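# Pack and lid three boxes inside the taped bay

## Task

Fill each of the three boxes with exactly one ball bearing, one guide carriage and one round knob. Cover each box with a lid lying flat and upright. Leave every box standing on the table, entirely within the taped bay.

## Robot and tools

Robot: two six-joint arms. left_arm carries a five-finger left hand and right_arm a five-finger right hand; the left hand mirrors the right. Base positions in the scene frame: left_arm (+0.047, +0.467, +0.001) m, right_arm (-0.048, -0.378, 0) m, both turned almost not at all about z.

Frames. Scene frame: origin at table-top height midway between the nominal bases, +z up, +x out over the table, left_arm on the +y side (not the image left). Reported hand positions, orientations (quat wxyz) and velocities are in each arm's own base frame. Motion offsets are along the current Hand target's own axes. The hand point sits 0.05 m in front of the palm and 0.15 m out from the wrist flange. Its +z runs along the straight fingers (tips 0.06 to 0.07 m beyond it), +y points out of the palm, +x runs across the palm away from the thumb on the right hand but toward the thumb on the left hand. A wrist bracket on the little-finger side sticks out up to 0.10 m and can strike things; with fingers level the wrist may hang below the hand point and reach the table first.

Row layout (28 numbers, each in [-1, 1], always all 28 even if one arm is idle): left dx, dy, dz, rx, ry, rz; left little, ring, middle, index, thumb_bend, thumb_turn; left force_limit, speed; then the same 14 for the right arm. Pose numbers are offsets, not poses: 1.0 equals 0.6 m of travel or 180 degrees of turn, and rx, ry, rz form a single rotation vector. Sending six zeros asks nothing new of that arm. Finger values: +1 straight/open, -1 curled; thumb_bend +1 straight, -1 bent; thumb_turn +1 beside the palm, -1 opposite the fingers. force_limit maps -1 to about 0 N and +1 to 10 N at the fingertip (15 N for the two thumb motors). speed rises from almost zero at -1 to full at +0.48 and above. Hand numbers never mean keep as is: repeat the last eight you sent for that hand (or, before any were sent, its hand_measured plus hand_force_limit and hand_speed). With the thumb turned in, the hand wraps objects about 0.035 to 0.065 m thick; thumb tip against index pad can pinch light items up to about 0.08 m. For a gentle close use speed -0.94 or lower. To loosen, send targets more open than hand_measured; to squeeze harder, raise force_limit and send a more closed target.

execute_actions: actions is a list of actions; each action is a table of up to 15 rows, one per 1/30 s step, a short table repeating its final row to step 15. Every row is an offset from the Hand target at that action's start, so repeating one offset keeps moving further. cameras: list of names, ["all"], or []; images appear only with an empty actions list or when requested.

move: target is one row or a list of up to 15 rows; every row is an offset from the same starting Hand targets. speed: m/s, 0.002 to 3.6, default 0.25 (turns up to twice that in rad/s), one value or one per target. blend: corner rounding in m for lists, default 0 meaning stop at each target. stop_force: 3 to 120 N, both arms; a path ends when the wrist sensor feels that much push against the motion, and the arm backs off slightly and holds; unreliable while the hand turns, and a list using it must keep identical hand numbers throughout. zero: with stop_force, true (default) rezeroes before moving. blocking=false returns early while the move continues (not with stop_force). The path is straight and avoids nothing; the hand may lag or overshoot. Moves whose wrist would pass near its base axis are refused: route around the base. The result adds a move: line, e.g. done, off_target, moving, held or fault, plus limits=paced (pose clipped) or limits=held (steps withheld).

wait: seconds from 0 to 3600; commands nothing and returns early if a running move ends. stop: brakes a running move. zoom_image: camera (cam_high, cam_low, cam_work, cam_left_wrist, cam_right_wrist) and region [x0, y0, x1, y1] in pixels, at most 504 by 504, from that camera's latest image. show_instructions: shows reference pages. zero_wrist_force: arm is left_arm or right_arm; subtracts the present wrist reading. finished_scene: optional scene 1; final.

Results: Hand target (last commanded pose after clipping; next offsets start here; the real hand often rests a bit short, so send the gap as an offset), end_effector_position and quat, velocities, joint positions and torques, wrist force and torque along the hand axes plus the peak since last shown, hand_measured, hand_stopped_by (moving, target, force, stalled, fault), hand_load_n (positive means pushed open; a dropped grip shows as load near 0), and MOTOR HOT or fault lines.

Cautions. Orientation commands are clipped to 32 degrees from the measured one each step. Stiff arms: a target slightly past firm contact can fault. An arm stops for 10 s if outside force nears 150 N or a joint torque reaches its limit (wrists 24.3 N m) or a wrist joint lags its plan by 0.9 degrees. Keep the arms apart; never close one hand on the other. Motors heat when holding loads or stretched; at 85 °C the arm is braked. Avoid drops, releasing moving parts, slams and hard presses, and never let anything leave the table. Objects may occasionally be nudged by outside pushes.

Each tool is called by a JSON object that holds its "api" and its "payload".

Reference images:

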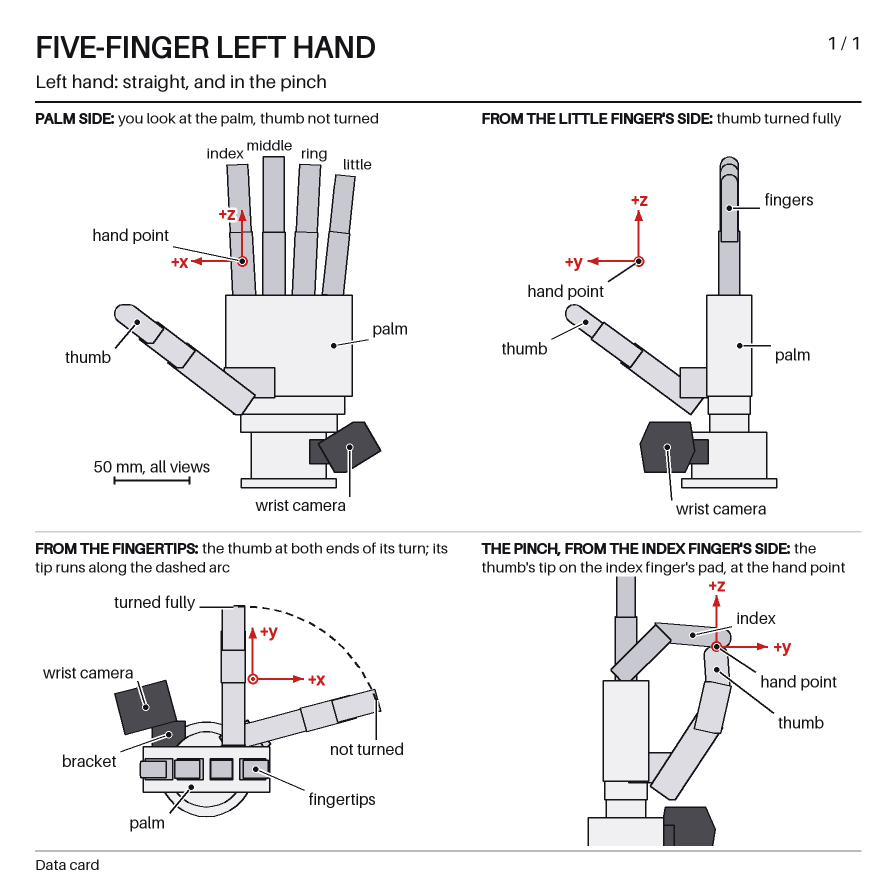

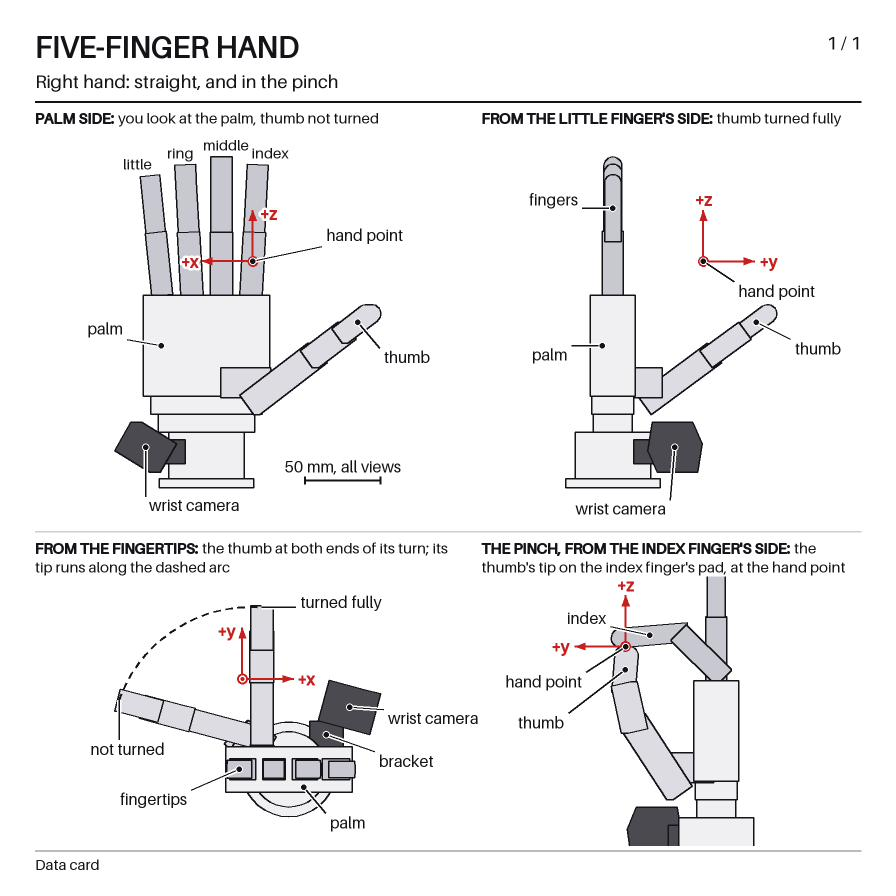

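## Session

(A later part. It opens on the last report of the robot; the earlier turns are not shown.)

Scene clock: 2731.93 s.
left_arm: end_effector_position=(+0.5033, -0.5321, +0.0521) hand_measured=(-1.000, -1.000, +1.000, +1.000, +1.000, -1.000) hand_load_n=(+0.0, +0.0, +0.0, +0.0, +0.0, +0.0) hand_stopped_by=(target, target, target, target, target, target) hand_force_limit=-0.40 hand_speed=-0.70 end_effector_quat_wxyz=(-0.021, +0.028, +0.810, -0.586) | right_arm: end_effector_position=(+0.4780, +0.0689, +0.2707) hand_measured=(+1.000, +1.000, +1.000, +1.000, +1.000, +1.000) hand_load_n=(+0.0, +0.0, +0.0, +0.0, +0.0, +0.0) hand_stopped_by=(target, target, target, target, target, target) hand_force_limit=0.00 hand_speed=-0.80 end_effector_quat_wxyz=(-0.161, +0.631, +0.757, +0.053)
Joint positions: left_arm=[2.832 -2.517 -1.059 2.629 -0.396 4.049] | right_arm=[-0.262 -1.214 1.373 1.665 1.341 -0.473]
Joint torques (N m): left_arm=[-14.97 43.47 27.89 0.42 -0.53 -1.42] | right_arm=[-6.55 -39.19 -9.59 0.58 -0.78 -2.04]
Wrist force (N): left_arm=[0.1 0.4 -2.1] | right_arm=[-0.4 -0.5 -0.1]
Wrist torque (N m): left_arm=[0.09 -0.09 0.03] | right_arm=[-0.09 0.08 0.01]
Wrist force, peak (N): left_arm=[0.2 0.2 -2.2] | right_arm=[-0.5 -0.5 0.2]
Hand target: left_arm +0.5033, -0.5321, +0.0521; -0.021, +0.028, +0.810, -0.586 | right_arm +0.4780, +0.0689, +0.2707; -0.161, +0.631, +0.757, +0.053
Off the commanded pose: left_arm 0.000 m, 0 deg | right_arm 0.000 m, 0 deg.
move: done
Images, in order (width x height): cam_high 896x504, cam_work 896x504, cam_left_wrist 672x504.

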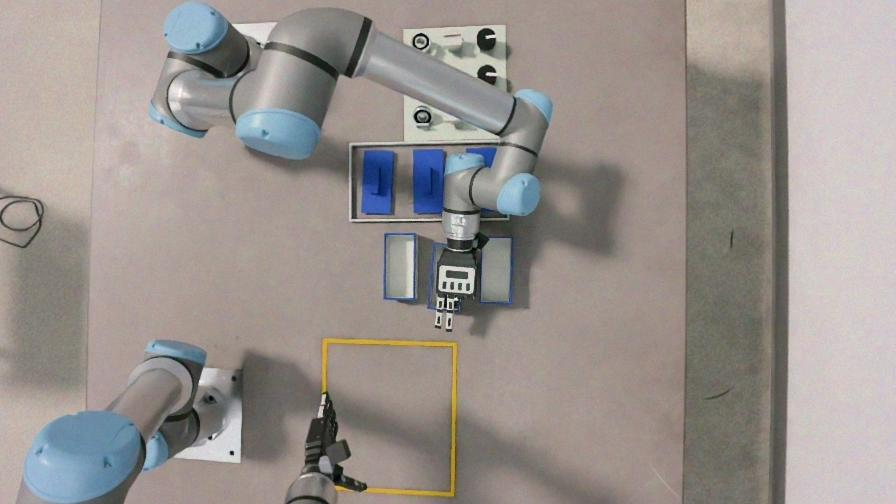

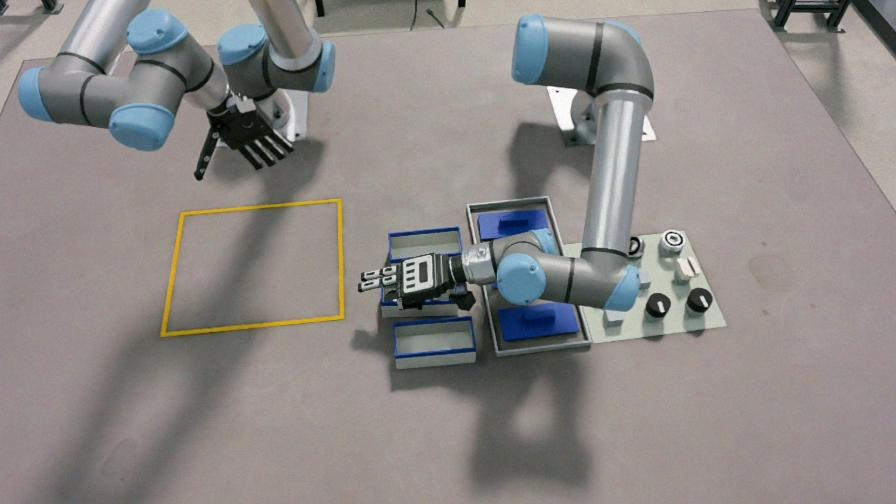

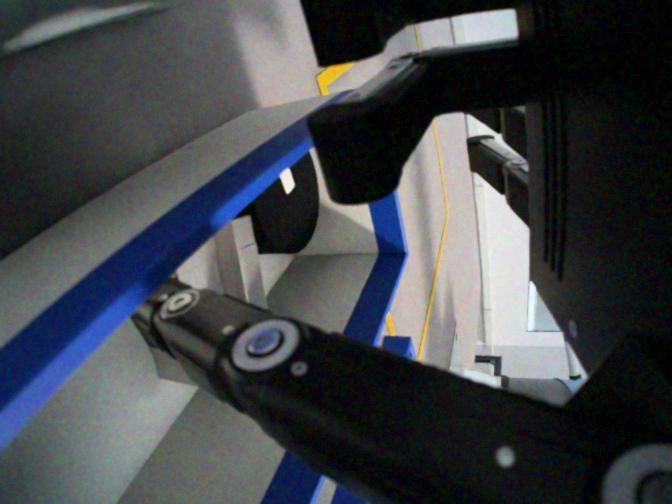

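{"api": "move", "payload": {"target": [0,-0.1712,-0.0556,0,0,0,-1,-1,1,1,1,-1,-0.4,-0.7,0,0,0,0,0,0,1,1,1,1,1,1,0,-0.8], "speed": 0.15}}

{"api": "move", "payload": {"target": [0.1762,0.3401,-0.8849,-0.0833,0,0,-1,-1,0.36,0.36,0.78,-1,-0.4,-0.7,0,0,0,0,0,0,1,1,1,1,1,1,0,-0.8], "speed": 0.3, "cameras": ["cam_work","cam_left_wrist","cam_high"]}}

{"api": "zoom_image", "payload": {"camera": "cam_high", "region": [400, 0, 540, 120]}}

{"api": "zoom_image", "payload": {"camera": "cam_high", "region": [380, 220, 540, 320]}}

Scene clock: 2790.43 s.
left_arm: end_effector_position=(+0.5033, -0.5325, +0.1601) hand_measured=(-1.000, -1.000, +1.000, +1.000, +1.000, -1.000) hand_load_n=(+0.5, +0.0, -0.5, +0.0, +0.0, +0.0) hand_stopped_by=(target, target, target, target, target, target) hand_force_limit=-0.40 hand_speed=-0.70 end_effector_quat_wxyz=(-0.021, +0.028, +0.810, -0.586) | right_arm: end_effector_position=(+0.4780, +0.0689, +0.2707) hand_measured=(+1.000, +1.000, +1.000, +1.000, +1.000, +1.000) hand_load_n=(+0.0, +0.0, +0.0, +0.0, +0.0, +0.0) hand_stopped_by=(target, target, target, target, target, target) hand_force_limit=0.00 hand_speed=-0.80 end_effector_quat_wxyz=(-0.161, +0.631, +0.757, +0.053)
Joint positions: left_arm=[2.831 -2.419 -0.953 2.427 -0.396 4.048] | right_arm=[-0.262 -1.214 1.373 1.665 1.341 -0.473]
Joint torques (N m): left_arm=[-3.89 68.26 29.12 -3.83 2.83 1.57] | right_arm=[-5.39 -39.58 -9.4 0.64 -0.96 -2.03]
Wrist force (N): left_arm=[0.2 -0.2 -1.0] | right_arm=[-0.3 -0.4 0.1]
Wrist torque (N m): left_arm=[0.01 -0.08 -0.11] | right_arm=[-0.09 0.06 0.02]
Wrist force, peak (N): left_arm=[0.4 -0.4 -2.5] | right_arm=[-0.5 -0.7 0.2]
Hand target: left_arm +0.5033, -0.5325, +0.1601; -0.021, +0.028, +0.810, -0.586 | right_arm +0.4780, +0.0689, +0.2707; -0.161, +0.631, +0.757, +0.053
Off the commanded pose: left_arm 0.000 m, 0 deg | right_arm 0.000 m, 0 deg.
move: done

Scene clock: 2793.10 s.
left_arm: end_effector_position=(+0.4379, +0.0414, +0.1324) hand_measured=(-1.000, -1.000, +0.360, +0.360, +0.780, -1.000) hand_load_n=(+0.0, +0.0, +0.0, +0.0, +0.0, +0.0) hand_stopped_by=(target, target, target, target, target, target) hand_force_limit=-0.40 hand_speed=-0.70 end_effector_quat_wxyz=(-0.017, +0.031, +0.879, -0.475) | right_arm: end_effector_position=(+0.4780, +0.0689, +0.2707) hand_measured=(+1.000, +1.000, +1.000, +1.000, +1.000, +1.000) hand_load_n=(+0.0, +0.0, +0.0, +0.0, +0.0, +0.0) hand_stopped_by=(target, target, target, target, target, target) hand_force_limit=0.00 hand_speed=-0.80 end_effector_quat_wxyz=(-0.161, +0.631, +0.757, +0.053)
Joint positions: left_arm=[3.818 -2.261 -1.546 1.432 -0.91 5.748] | right_arm=[-0.262 -1.214 1.373 1.665 1.341 -0.473]
Joint torques (N m): left_arm=[12.17 30.85 23.21 -5.24 -0.99 1.35] | right_arm=[-5.7 -39.18 -10.92 0.72 -0.87 -1.95]
Wrist force (N): left_arm=[0.2 0.0 -0.4] | right_arm=[-0.3 -0.3 0.0]
Wrist torque (N m): left_arm=[-0.06 -0.05 -0.10] | right_arm=[-0.06 0.06 0.02]
Wrist force, peak (N): left_arm=[0.5 1.0 -1.6] | right_arm=[-0.6 -0.5 0.2]
Hand target: left_arm +0.4379, +0.0417, +0.1324; -0.017, +0.031, +0.879, -0.475 | right_arm +0.4780, +0.0689, +0.2707; -0.161, +0.631, +0.757, +0.053
Off the commanded pose: left_arm 0.000 m, 0 deg | right_arm 0.000 m, 0 deg.
move: done
Images, in order (width x height): cam_high 896x504, cam_work 896x504, cam_left_wrist 672x504.

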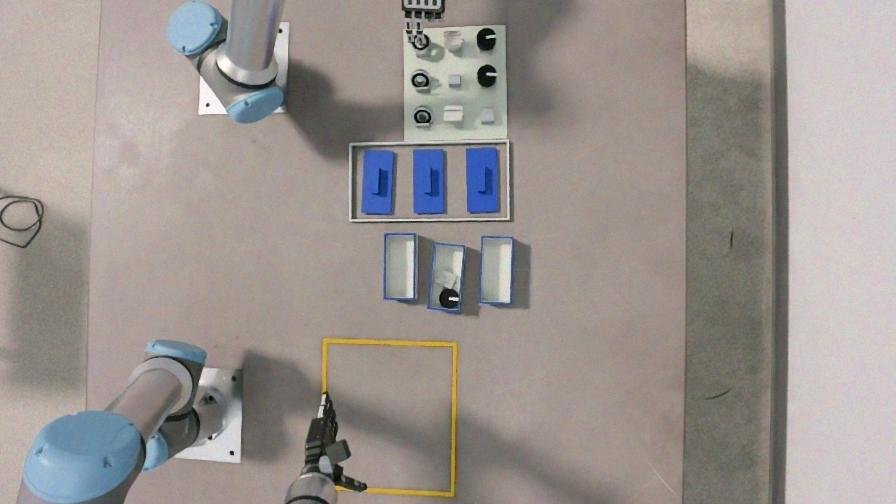

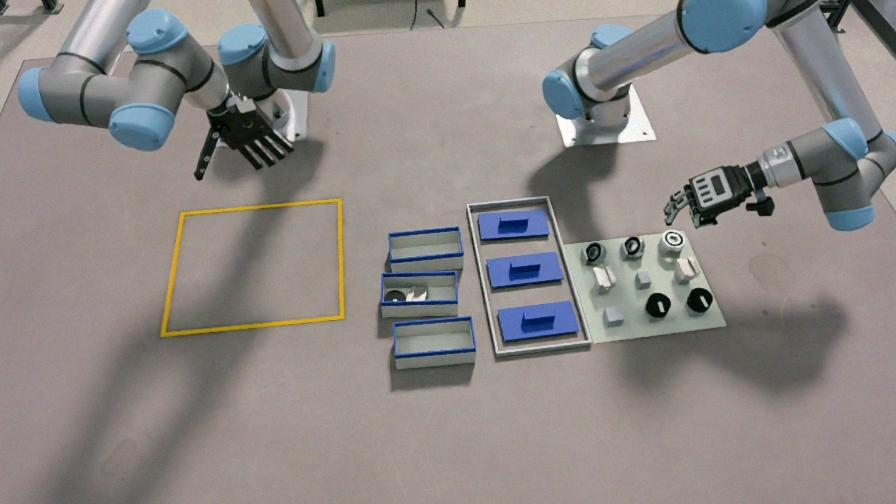

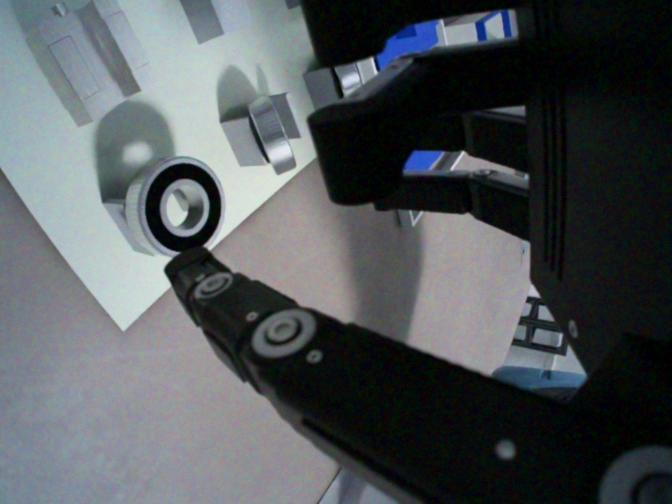

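Scaled by 3.600 from the camera's image (finer frame: 1280x720).

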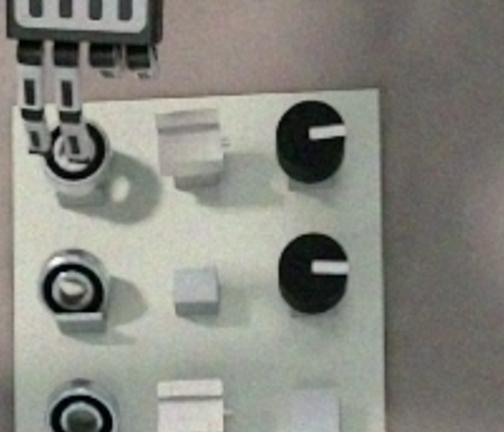

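Scaled by 3.150 from the camera's image (finer frame: 1280x720).

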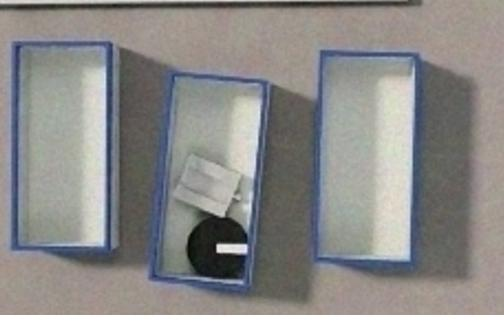

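{"api": "move", "payload": {"target": [-0.0133,0.0800,0.0511,0,0,0,-1,-1,0.36,0.36,0.78,-1,-0.4,-0.7,0,0,0,0,0,0,1,1,1,1,1,1,0,-0.8], "speed": 0.15, "cameras": ["cam_work","cam_left_wrist","cam_high"]}}

{"api": "zoom_image", "payload": {"camera": "cam_high", "region": [390, 0, 470, 80]}}

{"api": "zoom_image", "payload": {"camera": "cam_work", "region": [610, 180, 730, 300]}}

Scene clock: 2841.80 s.
left_arm: end_effector_position=(+0.4458, +0.0417, +0.0756) hand_measured=(-1.000, -1.000, +0.360, +0.360, +0.780, -1.000) hand_load_n=(+0.0, +0.0, +0.0, +0.0, +0.5, +0.0) hand_stopped_by=(target, target, target, target, target, target) hand_force_limit=-0.40 hand_speed=-0.70 end_effector_quat_wxyz=(-0.017, +0.031, +0.879, -0.475) | right_arm: end_effector_position=(+0.4780, +0.0689, +0.2707) hand_measured=(+1.000, +1.000, +1.000, +1.000, +1.000, +1.000) hand_load_n=(+0.0, +0.0, +0.0, +0.0, +0.0, +0.0) hand_stopped_by=(target, target, target, target, target, target) hand_force_limit=0.00 hand_speed=-0.80 end_effector_quat_wxyz=(-0.161, +0.631, +0.757, +0.053)
Joint positions: left_arm=[3.809 -2.362 -1.538 1.53 -0.903 5.74] | right_arm=[-0.262 -1.214 1.373 1.665 1.341 -0.473]
Joint torques (N m): left_arm=[-14.68 33.9 23.69 -0.61 2.12 -1.45] | right_arm=[-5.63 -40.26 -9.69 0.79 -0.76 -1.93]
Wrist force (N): left_arm=[0.1 0.5 -0.6] | right_arm=[-0.2 -0.5 0.2]
Wrist torque (N m): left_arm=[0.06 -0.07 0.06] | right_arm=[-0.11 0.04 0.02]
Wrist force, peak (N): left_arm=[0.4 1.3 -0.3] | right_arm=[-0.4 -0.6 0.0]
Hand target: left_arm +0.4458, +0.0417, +0.0754; -0.017, +0.031, +0.879, -0.475 | right_arm +0.4780, +0.0689, +0.2707; -0.161, +0.631, +0.757, +0.053
Off the commanded pose: left_arm 0.000 m, 0 deg | right_arm 0.000 m, 0 deg.
move: done
Images, in order (width x height): cam_high 896x504, cam_work 896x504, cam_left_wrist 672x504.

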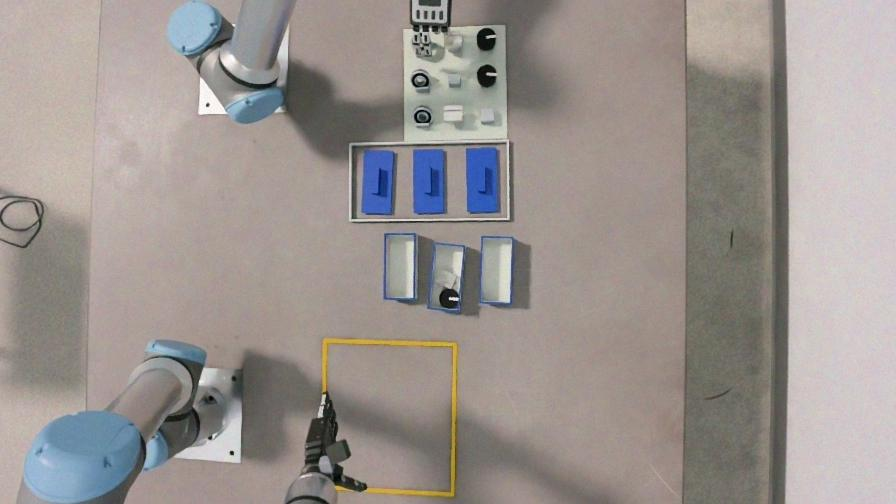

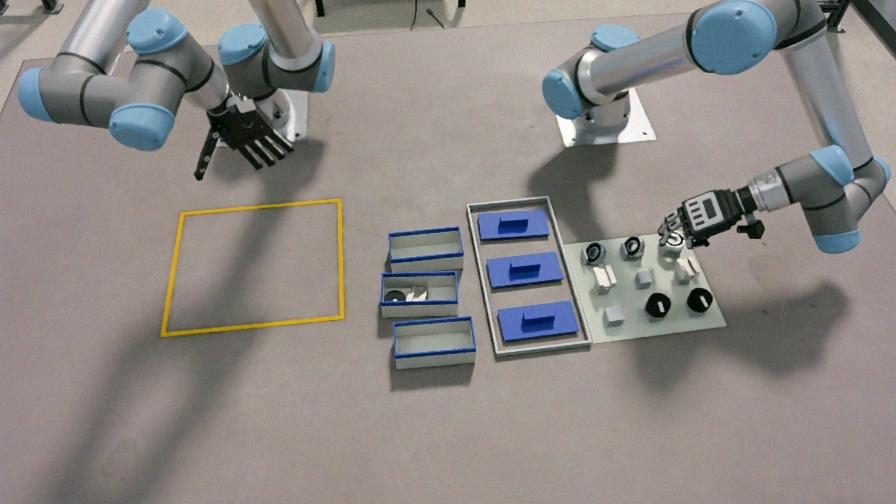

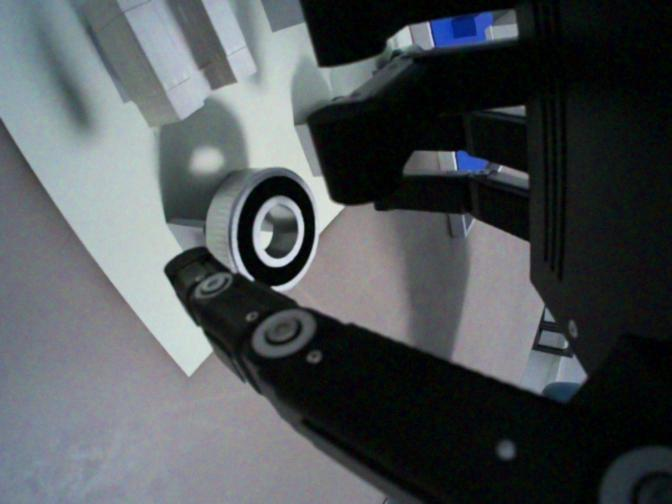

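Scaled by 6.300 from the camera's image (finer frame: 1280x720).

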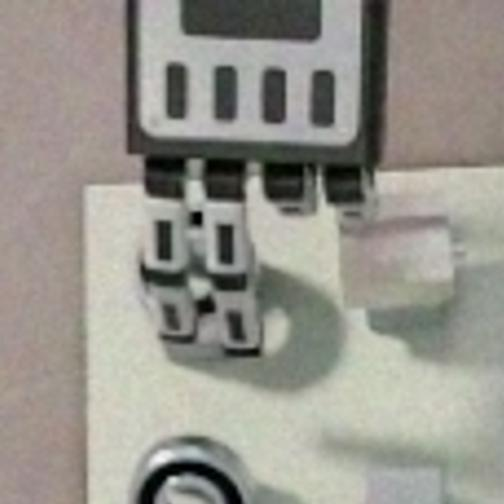

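Scaled by 4.200 from the camera's image (finer frame: 1280x720).

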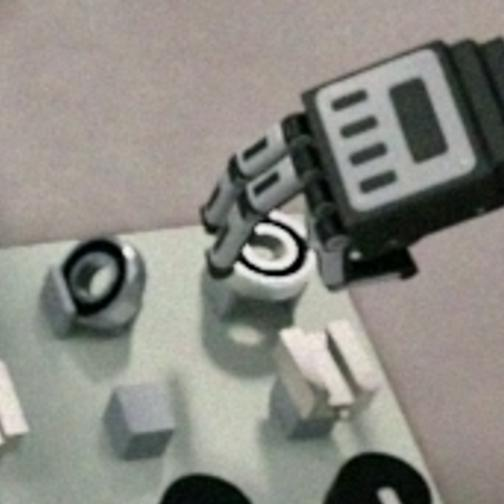

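{"api": "move", "payload": {"target": [[0.0038,-0.0093,0.0142,0,0,0,-1,-1,0.36,0.36,0.78,-1,-0.4,-0.7,0,0,0,0,0,0,1,1,1,1,1,1,0,-0.8],[0.0038,0.0331,0.0419,0,0,0,-1,-1,0.36,0.36,0.78,-1,-0.4,-0.7,0,0,0,0,0,0,1,1,1,1,1,1,0,-0.8]], "speed": 0.04, "stop_force": 3, "cameras": ["cam_work","cam_left_wrist"]}}

{"api": "zoom_image", "payload": {"camera": "cam_work", "region": [630, 190, 710, 270]}}

Scene clock: 2875.67 s.
left_arm: end_effector_position=(+0.4428, +0.0318, +0.0450) hand_measured=(-1.000, -1.000, +0.360, +0.360, +0.780, -1.000) hand_load_n=(+0.0, +0.0, +0.0, +0.0, +0.0, +0.0) hand_stopped_by=(target, target, target, target, target, target) hand_force_limit=-0.40 hand_speed=-0.70 end_effector_quat_wxyz=(-0.017, +0.031, +0.879, -0.475) | right_arm: end_effector_position=(+0.4780, +0.0689, +0.2707) hand_measured=(+1.000, +1.000, +1.000, +1.000, +1.000, +1.000) hand_load_n=(+0.0, +0.0, +0.0, +0.0, +0.0, +0.0) hand_stopped_by=(target, target, target, target, target, target) hand_force_limit=0.00 hand_speed=-0.80 end_effector_quat_wxyz=(-0.161, +0.631, +0.757, +0.053)
Joint positions: left_arm=[3.797 -2.402 -1.563 1.601 -0.895 5.73] | right_arm=[-0.262 -1.214 1.373 1.665 1.341 -0.473]
Joint torques (N m): left_arm=[-13.64 32.01 22.19 -0.65 2.15 -1.3] | right_arm=[-5.69 -39.2 -9.82 0.71 -0.99 -1.87]
Wrist force (N): left_arm=[0.3 0.2 -0.6] | right_arm=[-0.3 -0.4 0.2]
Wrist torque (N m): left_arm=[0.02 -0.08 0.08] | right_arm=[-0.09 0.05 0.02]
Wrist force, peak (N): left_arm=[0.1 0.7 -0.8] | right_arm=[-0.5 -0.6 0.2]
Hand target: left_arm +0.4428, +0.0318, +0.0450; -0.017, +0.031, +0.879, -0.475 | right_arm +0.4780, +0.0689, +0.2707; -0.161, +0.631, +0.757, +0.053
Off the commanded pose: left_arm 0.000 m, 0 deg | right_arm 0.000 m, 0 deg.
move: done

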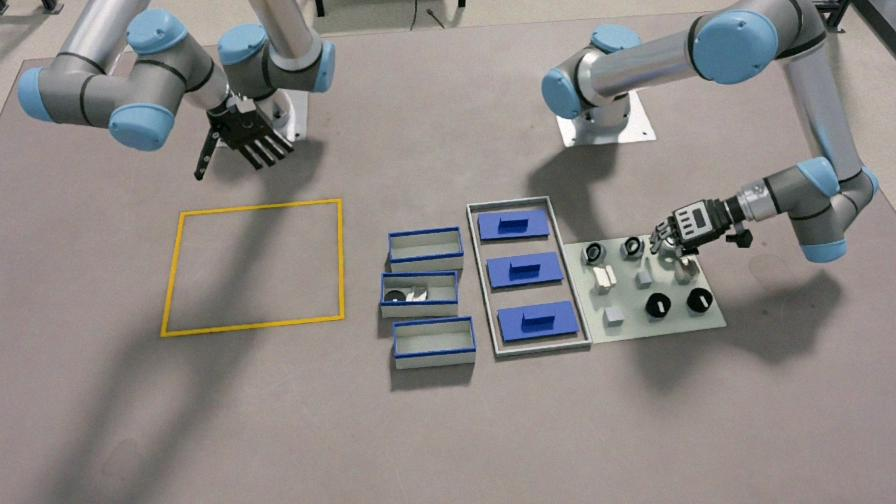

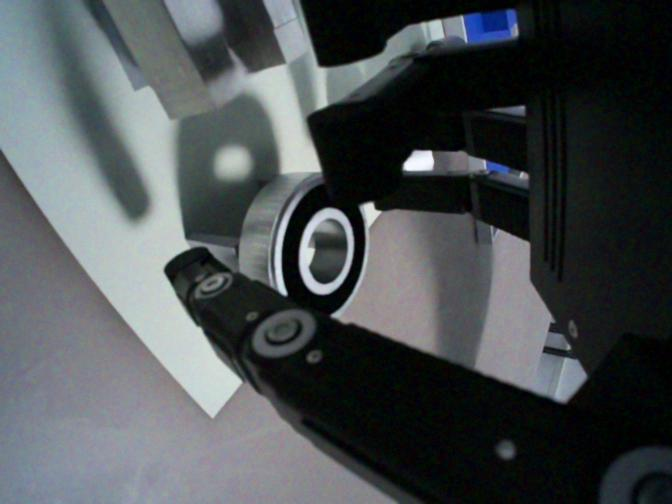

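Scaled by 6.300 from the camera's image (finer frame: 1280x720).

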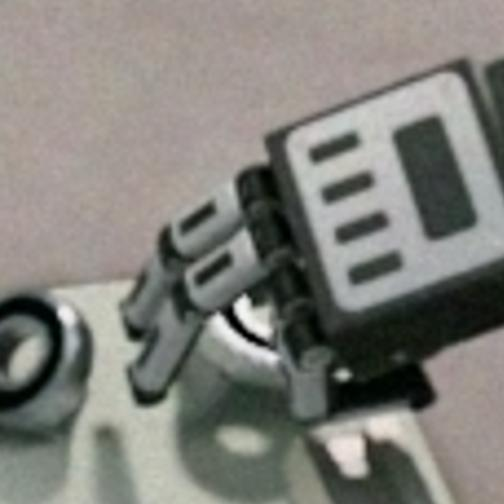

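{"api": "move", "payload": {"target": [0,0,0,0,0,0,-1,-1,0.36,0.36,0.6,-1,-0.4,-0.8,0,0,0,0,0,0,1,1,1,1,1,1,0,-0.8], "speed": 0.04}}

{"api": "move", "payload": {"target": [0,0,0,0,0,0,-1,-1,-0.2,-0.2,0.6,-1,-0.4,-0.85,0,0,0,0,0,0,1,1,1,1,1,1,0,-0.8], "speed": 0.04, "cameras": ["cam_work","cam_left_wrist"]}}

{"api": "zoom_image", "payload": {"camera": "cam_work", "region": [630, 190, 710, 270]}}

Scene clock: 2889.00 s.
left_arm: end_effector_position=(+0.4428, +0.0318, +0.0450) hand_measured=(-1.000, -1.000, +0.360, +0.360, +0.600, -1.000) hand_load_n=(+0.0, +0.0, +0.0, +0.5, +0.0, +0.0) hand_stopped_by=(target, target, target, target, target, target) hand_force_limit=-0.40 hand_speed=-0.80 end_effector_quat_wxyz=(-0.017, +0.031, +0.879, -0.475) | right_arm: end_effector_position=(+0.4780, +0.0689, +0.2707) hand_measured=(+1.000, +1.000, +1.000, +1.000, +1.000, +1.000) hand_load_n=(+0.0, +0.0, +0.0, +0.0, +0.0, +0.0) hand_stopped_by=(target, target, target, target, target, target) hand_force_limit=0.00 hand_speed=-0.80 end_effector_quat_wxyz=(-0.161, +0.631, +0.757, +0.053)
Joint positions: left_arm=[3.797 -2.402 -1.563 1.601 -0.895 5.73] | right_arm=[-0.262 -1.214 1.373 1.665 1.341 -0.473]
Joint torques (N m): left_arm=[-13.9 32.61 20.89 -0.9 2.18 -1.47] | right_arm=[-5.96 -39.69 -9.53 0.65 -0.91 -1.93]
Wrist force (N): left_arm=[0.2 0.3 -0.5] | right_arm=[-0.2 -0.7 -0.1]
Wrist torque (N m): left_arm=[0.01 -0.06 0.08] | right_arm=[-0.12 0.04 0.02]
Wrist force, peak (N): left_arm=[0.1 0.8 -0.8] | right_arm=[-0.5 -0.5 0.2]
Hand target: left_arm +0.4428, +0.0318, +0.0450; -0.017, +0.031, +0.879, -0.475 | right_arm +0.4780, +0.0689, +0.2707; -0.161, +0.631, +0.757, +0.053
Off the commanded pose: left_arm 0.000 m, 0 deg | right_arm 0.000 m, 0 deg.
move: done

Scene clock: 2890.07 s.
left_arm: end_effector_position=(+0.4428, +0.0318, +0.0450) hand_measured=(-1.000, -1.000, +0.028, +0.098, +0.602, -1.000) hand_load_n=(+0.0, +0.0, +4.5, +2.5, +3.5, +0.0) hand_stopped_by=(target, target, force, force, target, target) hand_force_limit=-0.40 hand_speed=-0.85 end_effector_quat_wxyz=(-0.017, +0.031, +0.879, -0.475) | right_arm: end_effector_position=(+0.4780, +0.0689, +0.2707) hand_measured=(+1.000, +1.000, +1.000, +1.000, +1.000, +1.000) hand_load_n=(+0.0, +0.0, +0.0, +0.0, +0.0, +0.0) hand_stopped_by=(target, target, target, target, target, target) hand_force_limit=0.00 hand_speed=-0.80 end_effector_quat_wxyz=(-0.161, +0.631, +0.757, +0.053)
Joint positions: left_arm=[3.797 -2.402 -1.563 1.601 -0.895 5.73] | right_arm=[-0.262 -1.214 1.373 1.665 1.341 -0.473]
Joint torques (N m): left_arm=[-12.22 33.03 20.57 -1.56 1.13 -1.51] | right_arm=[-5.46 -39.21 -9.7 0.62 -0.92 -1.94]
Wrist force (N): left_arm=[-0.2 -3.2 0.1] | right_arm=[-0.4 -0.5 0.0]
Wrist torque (N m): left_arm=[-0.16 -0.05 0.14] | right_arm=[-0.10 0.07 0.01]
Wrist force, peak (N): left_arm=[-0.3 -4.5 -0.5] | right_arm=[-0.4 -0.6 0.1]
Hand target: left_arm +0.4428, +0.0318, +0.0450; -0.017, +0.031, +0.879, -0.475 | right_arm +0.4780, +0.0689, +0.2707; -0.161, +0.631, +0.757, +0.053
Off the commanded pose: left_arm 0.000 m, 0 deg | right_arm 0.000 m, 0 deg.
move: done

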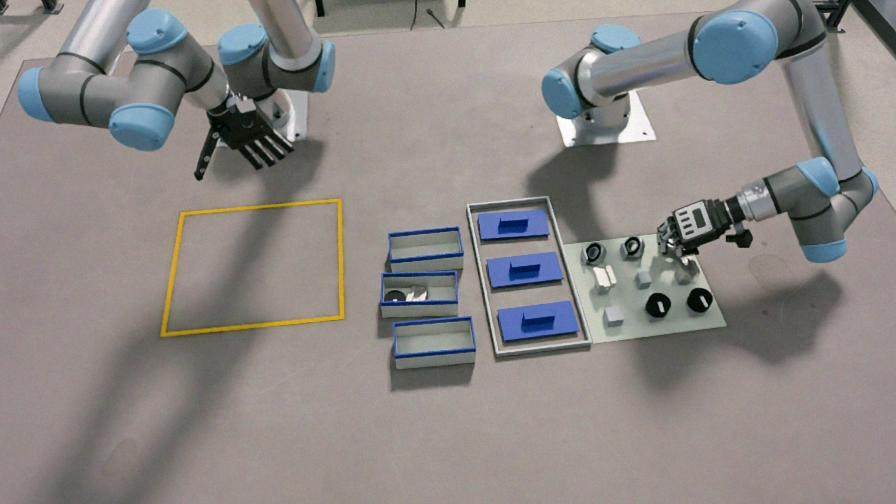

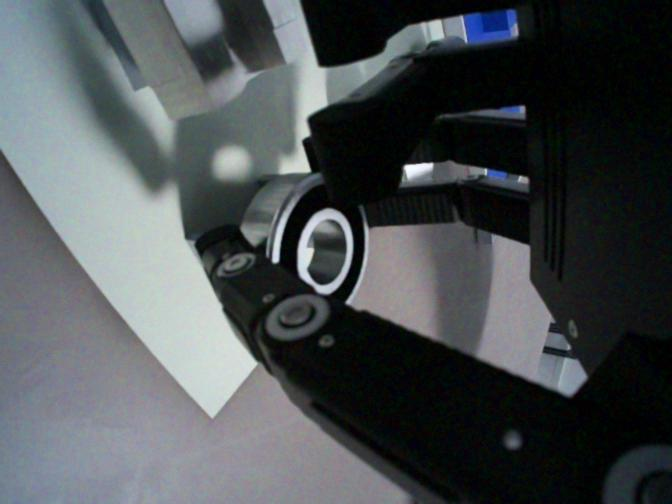

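Scaled by 6.300 from the camera's image (finer frame: 1280x720).

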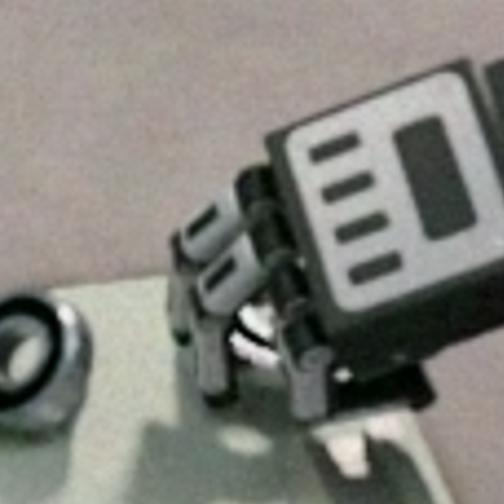

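{"api": "move", "payload": {"target": [0,-0.1465,-0.0956,0,0,0,-1,-1,-0.2,-0.2,0.6,-1,-0.4,-0.85,0,0,0,0,0,0,1,1,1,1,1,1,0,-0.8], "speed": 0.1, "cameras": ["cam_work","cam_left_wrist"]}}

{"api": "zoom_image", "payload": {"camera": "cam_work", "region": [630, 150, 730, 250]}}

Scene clock: 2898.33 s.
left_arm: end_effector_position=(+0.4429, +0.0316, +0.1499) hand_measured=(-1.000, -1.000, +0.028, +0.098, +0.602, -1.000) hand_load_n=(+0.0, +0.0, +2.0, +3.0, +4.0, +0.0) hand_stopped_by=(target, target, force, force, target, target) hand_force_limit=-0.40 hand_speed=-0.85 end_effector_quat_wxyz=(-0.017, +0.031, +0.879, -0.475) | right_arm: end_effector_position=(+0.4780, +0.0689, +0.2707) hand_measured=(+1.000, +1.000, +1.000, +1.000, +1.000, +1.000) hand_load_n=(+0.0, +0.0, +0.0, +0.0, +0.0, +0.0) hand_stopped_by=(target, target, target, target, target, target) hand_force_limit=0.00 hand_speed=-0.80 end_effector_quat_wxyz=(-0.161, +0.631, +0.757, +0.053)
Joint positions: left_arm=[3.797 -2.238 -1.53 1.405 -0.895 5.73] | right_arm=[-0.262 -1.214 1.373 1.665 1.341 -0.473]
Joint torques (N m): left_arm=[2.21 59.14 24.76 -4.8 -0.78 1.03] | right_arm=[-5.61 -39.77 -9.32 0.56 -0.8 -1.94]
Wrist force (N): left_arm=[0.4 1.2 0.0] | right_arm=[-0.3 -0.1 0.3]
Wrist torque (N m): left_arm=[0.04 -0.09 0.06] | right_arm=[-0.06 0.06 0.03]
Wrist force, peak (N): left_arm=[-0.5 -4.5 -0.6] | right_arm=[-0.6 -0.5 0.2]
Hand target: left_arm +0.4429, +0.0316, +0.1500; -0.017, +0.031, +0.879, -0.475 | right_arm +0.4780, +0.0689, +0.2707; -0.161, +0.631, +0.757, +0.053
Off the commanded pose: left_arm 0.000 m, 0 deg | right_arm 0.000 m, 0 deg.
move: done

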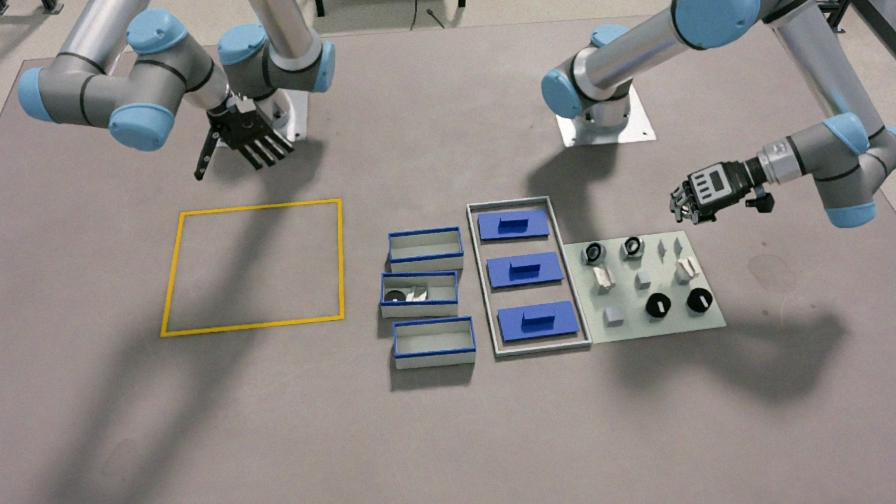

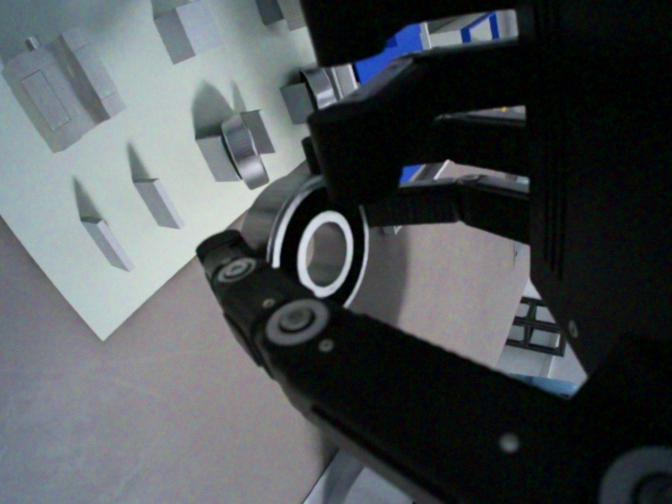

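Scaled by 5.040 from the camera's image (finer frame: 1280x720).

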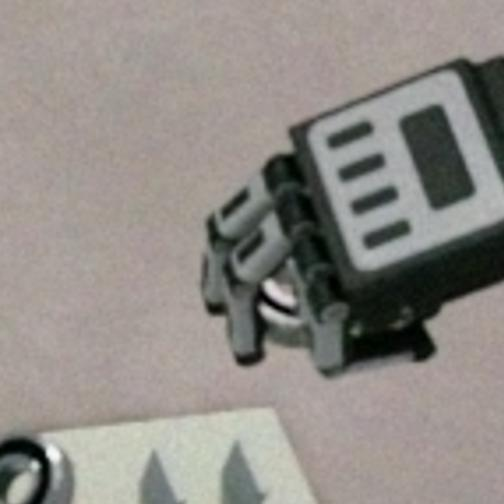

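{"api": "move", "payload": {"target": [[-0.1665,-0.4895,0.7504,0,0,0,-1,-1,-0.2,-0.2,0.6,-1,-0.4,-0.85,0,0,0,0,0,0,1,1,1,1,1,1,0,-0.8],[-0.1665,-0.3918,0.8141,0,0,0,-1,-1,-0.2,-0.2,0.6,-1,-0.4,-0.85,0,0,0,0,0,0,1,1,1,1,1,1,0,-0.8]], "speed": [0.3,0.12], "blend": [0.01,0], "cameras": ["cam_left_wrist","cam_work","cam_high"]}}

{"api": "zoom_image", "payload": {"camera": "cam_work", "region": [360, 220, 480, 340]}}

{"api": "zoom_image", "payload": {"camera": "cam_high", "region": [400, 220, 500, 320]}}

Scene clock: 2934.83 s.
left_arm: end_effector_position=(+0.5047, -0.5115, +0.0792) hand_measured=(-1.000, -1.000, +0.028, +0.098, +0.602, -1.000) hand_load_n=(+0.0, +0.0, +2.0, +2.5, +4.0, +0.0) hand_stopped_by=(target, target, force, force, target, target) hand_force_limit=-0.40 hand_speed=-0.85 end_effector_quat_wxyz=(-0.017, +0.031, +0.879, -0.475) | right_arm: end_effector_position=(+0.4780, +0.0689, +0.2707) hand_measured=(+1.000, +1.000, +1.000, +1.000, +1.000, +1.000) hand_load_n=(+0.0, +0.0, -0.5, +0.0, +0.0, +0.0) hand_stopped_by=(target, target, target, target, target, target) hand_force_limit=0.00 hand_speed=-0.80 end_effector_quat_wxyz=(-0.161, +0.631, +0.757, +0.053)
Joint positions: left_arm=[2.798 -2.516 -0.901 2.237 -0.634 4.239] | right_arm=[-0.262 -1.214 1.373 1.665 1.341 -0.473]
Joint torques (N m): left_arm=[-13.02 44.01 5.05 -0.07 -0.33 -1.41] | right_arm=[-5.93 -39.23 -9.21 0.6 -0.93 -1.88]
Wrist force (N): left_arm=[0.8 1.3 -0.5] | right_arm=[-0.3 -0.4 -0.1]
Wrist torque (N m): left_arm=[0.12 -0.14 0.09] | right_arm=[-0.07 0.06 0.02]
Wrist force, peak (N): left_arm=[0.5 2.6 -1.0] | right_arm=[-0.5 -0.6 -0.2]
Hand target: left_arm +0.5047, -0.5115, +0.0790; -0.017, +0.031, +0.879, -0.475 | right_arm +0.4780, +0.0689, +0.2707; -0.161, +0.631, +0.757, +0.053
Off the commanded pose: left_arm 0.000 m, 0 deg | right_arm 0.000 m, 0 deg.
move: done
Images, in order (width x height): cam_high 896x504, cam_work 896x504, cam_left_wrist 672x504.

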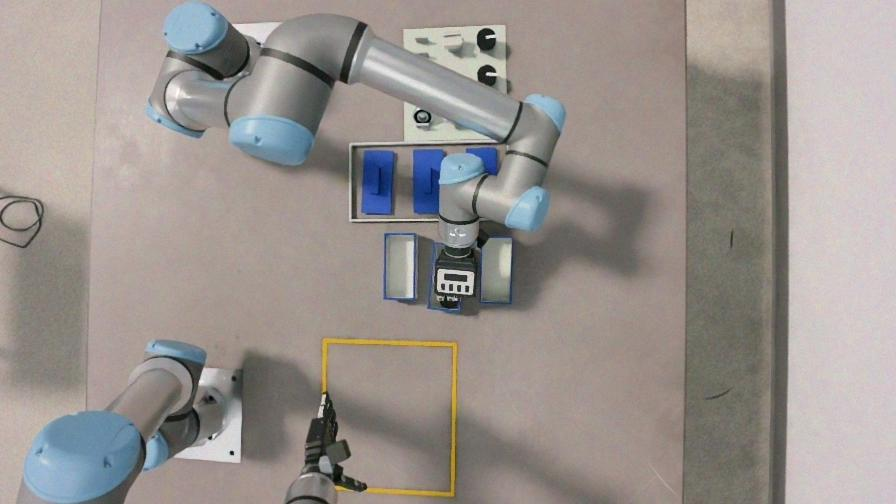

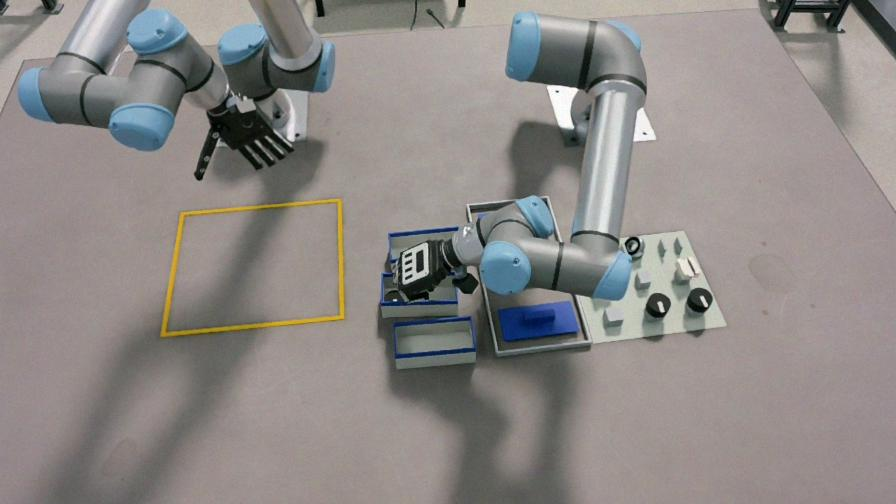

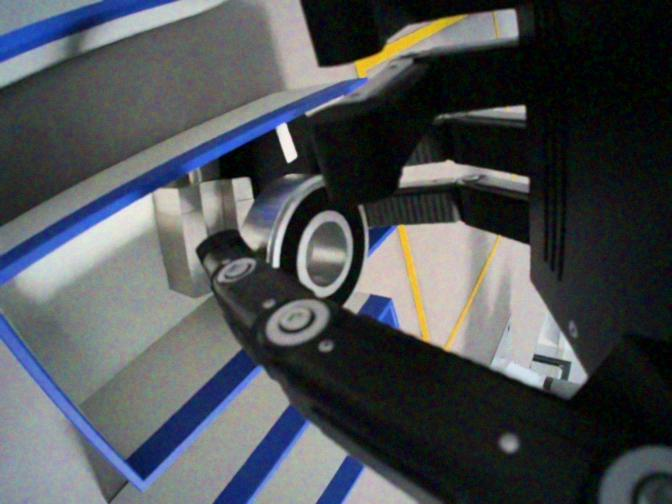

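Scaled by 4.200 from the camera's image (finer frame: 1280x720).

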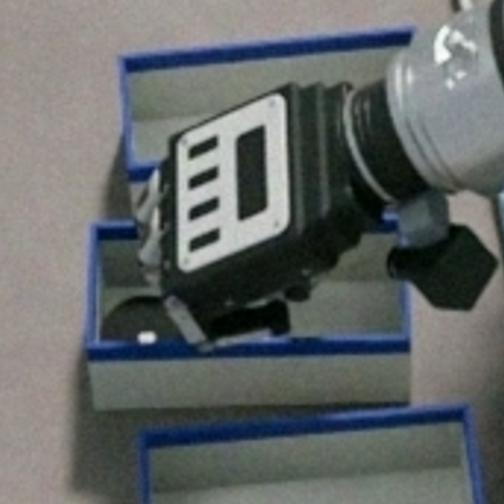

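Scaled by 5.040 from the camera's image (finer frame: 1280x720).

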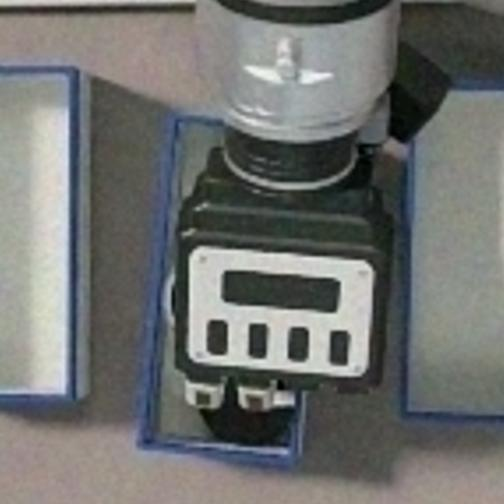

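{"api": "move", "payload": {"target": [0,0.0516,0.0337,0,0,0,-1,-1,-0.2,-0.2,0.6,-1,-0.4,-0.85,0,0,0,0,0,0,1,1,1,1,1,1,0,-0.8], "speed": 0.02, "stop_force": 3, "cameras": ["cam_left_wrist","cam_work"]}}

{"api": "zoom_image", "payload": {"camera": "cam_work", "region": [360, 240, 460, 340]}}

Scene clock: 2957.93 s.
left_arm: end_effector_position=(+0.5046, -0.5115, +0.0484) hand_measured=(-1.000, -1.000, +0.028, +0.098, +0.602, -1.000) hand_load_n=(+0.0, +0.0, +1.0, +2.5, +4.0, +0.0) hand_stopped_by=(target, target, force, force, target, target) hand_force_limit=-0.40 hand_speed=-0.85 end_effector_quat_wxyz=(-0.017, +0.031, +0.879, -0.475) | right_arm: end_effector_position=(+0.4780, +0.0689, +0.2707) hand_measured=(+1.000, +1.000, +1.000, +1.000, +1.000, +1.000) hand_load_n=(+0.0, +0.0, +0.0, +0.0, +0.0, +0.0) hand_stopped_by=(target, target, target, target, target, target) hand_force_limit=0.00 hand_speed=-0.80 end_effector_quat_wxyz=(-0.161, +0.631, +0.757, +0.053)
Joint positions: left_arm=[2.798 -2.543 -0.931 2.294 -0.634 4.239] | right_arm=[-0.262 -1.214 1.373 1.665 1.341 -0.473]
Joint torques (N m): left_arm=[2.58 70.59 26.78 -3.88 1.51 0.86] | right_arm=[-6.59 -39.32 -9.51 0.56 -0.85 -1.94]
Wrist force (N): left_arm=[0.7 -0.8 -1.5] | right_arm=[-0.2 -0.3 0.3]
Wrist torque (N m): left_arm=[0.09 -0.17 0.13] | right_arm=[-0.08 0.03 0.03]
Wrist force, peak (N): left_arm=[-0.1 -8.2 -6.6] | right_arm=[-0.5 -0.6 0.2]
Hand target: left_arm +0.5046, -0.5115, +0.0484; -0.017, +0.031, +0.879, -0.475 (not the last commanded pose) | right_arm +0.4780, +0.0689, +0.2707; -0.161, +0.631, +0.757, +0.053
Off the commanded pose: left_arm 0.006 m, 0 deg | right_arm 0.000 m, 0 deg.
move: contact (left_arm)
Images, in order (width x height): cam_work 896x504, cam_left_wrist 672x504.

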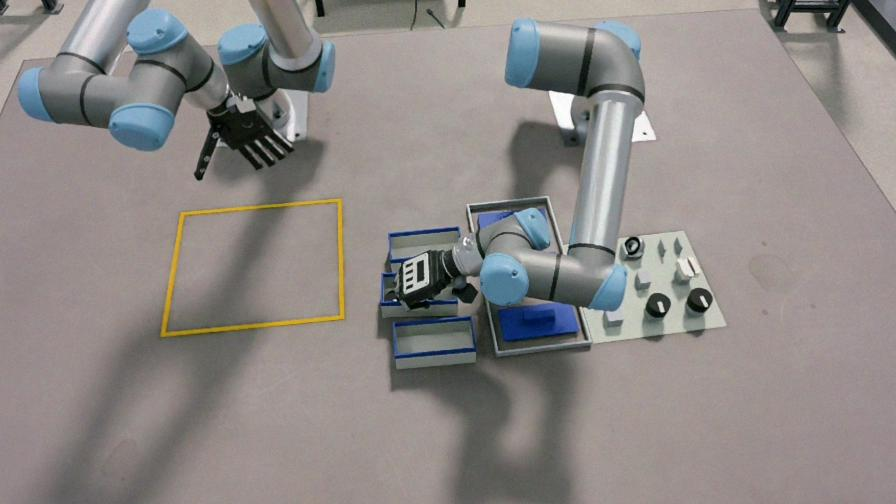

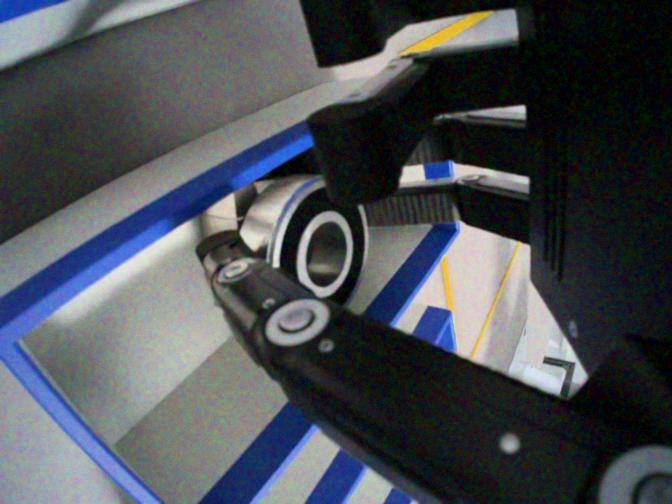

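Scaled by 5.040 from the camera's image (finer frame: 1280x720).

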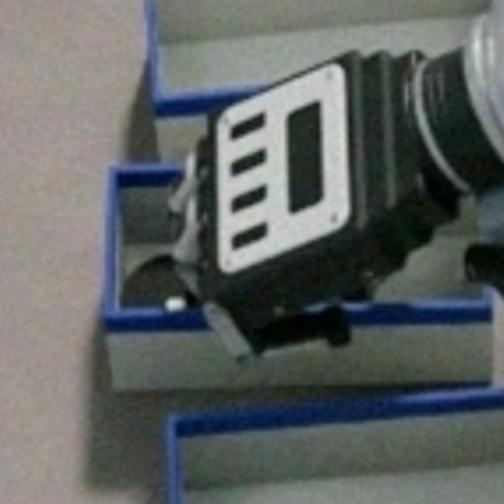

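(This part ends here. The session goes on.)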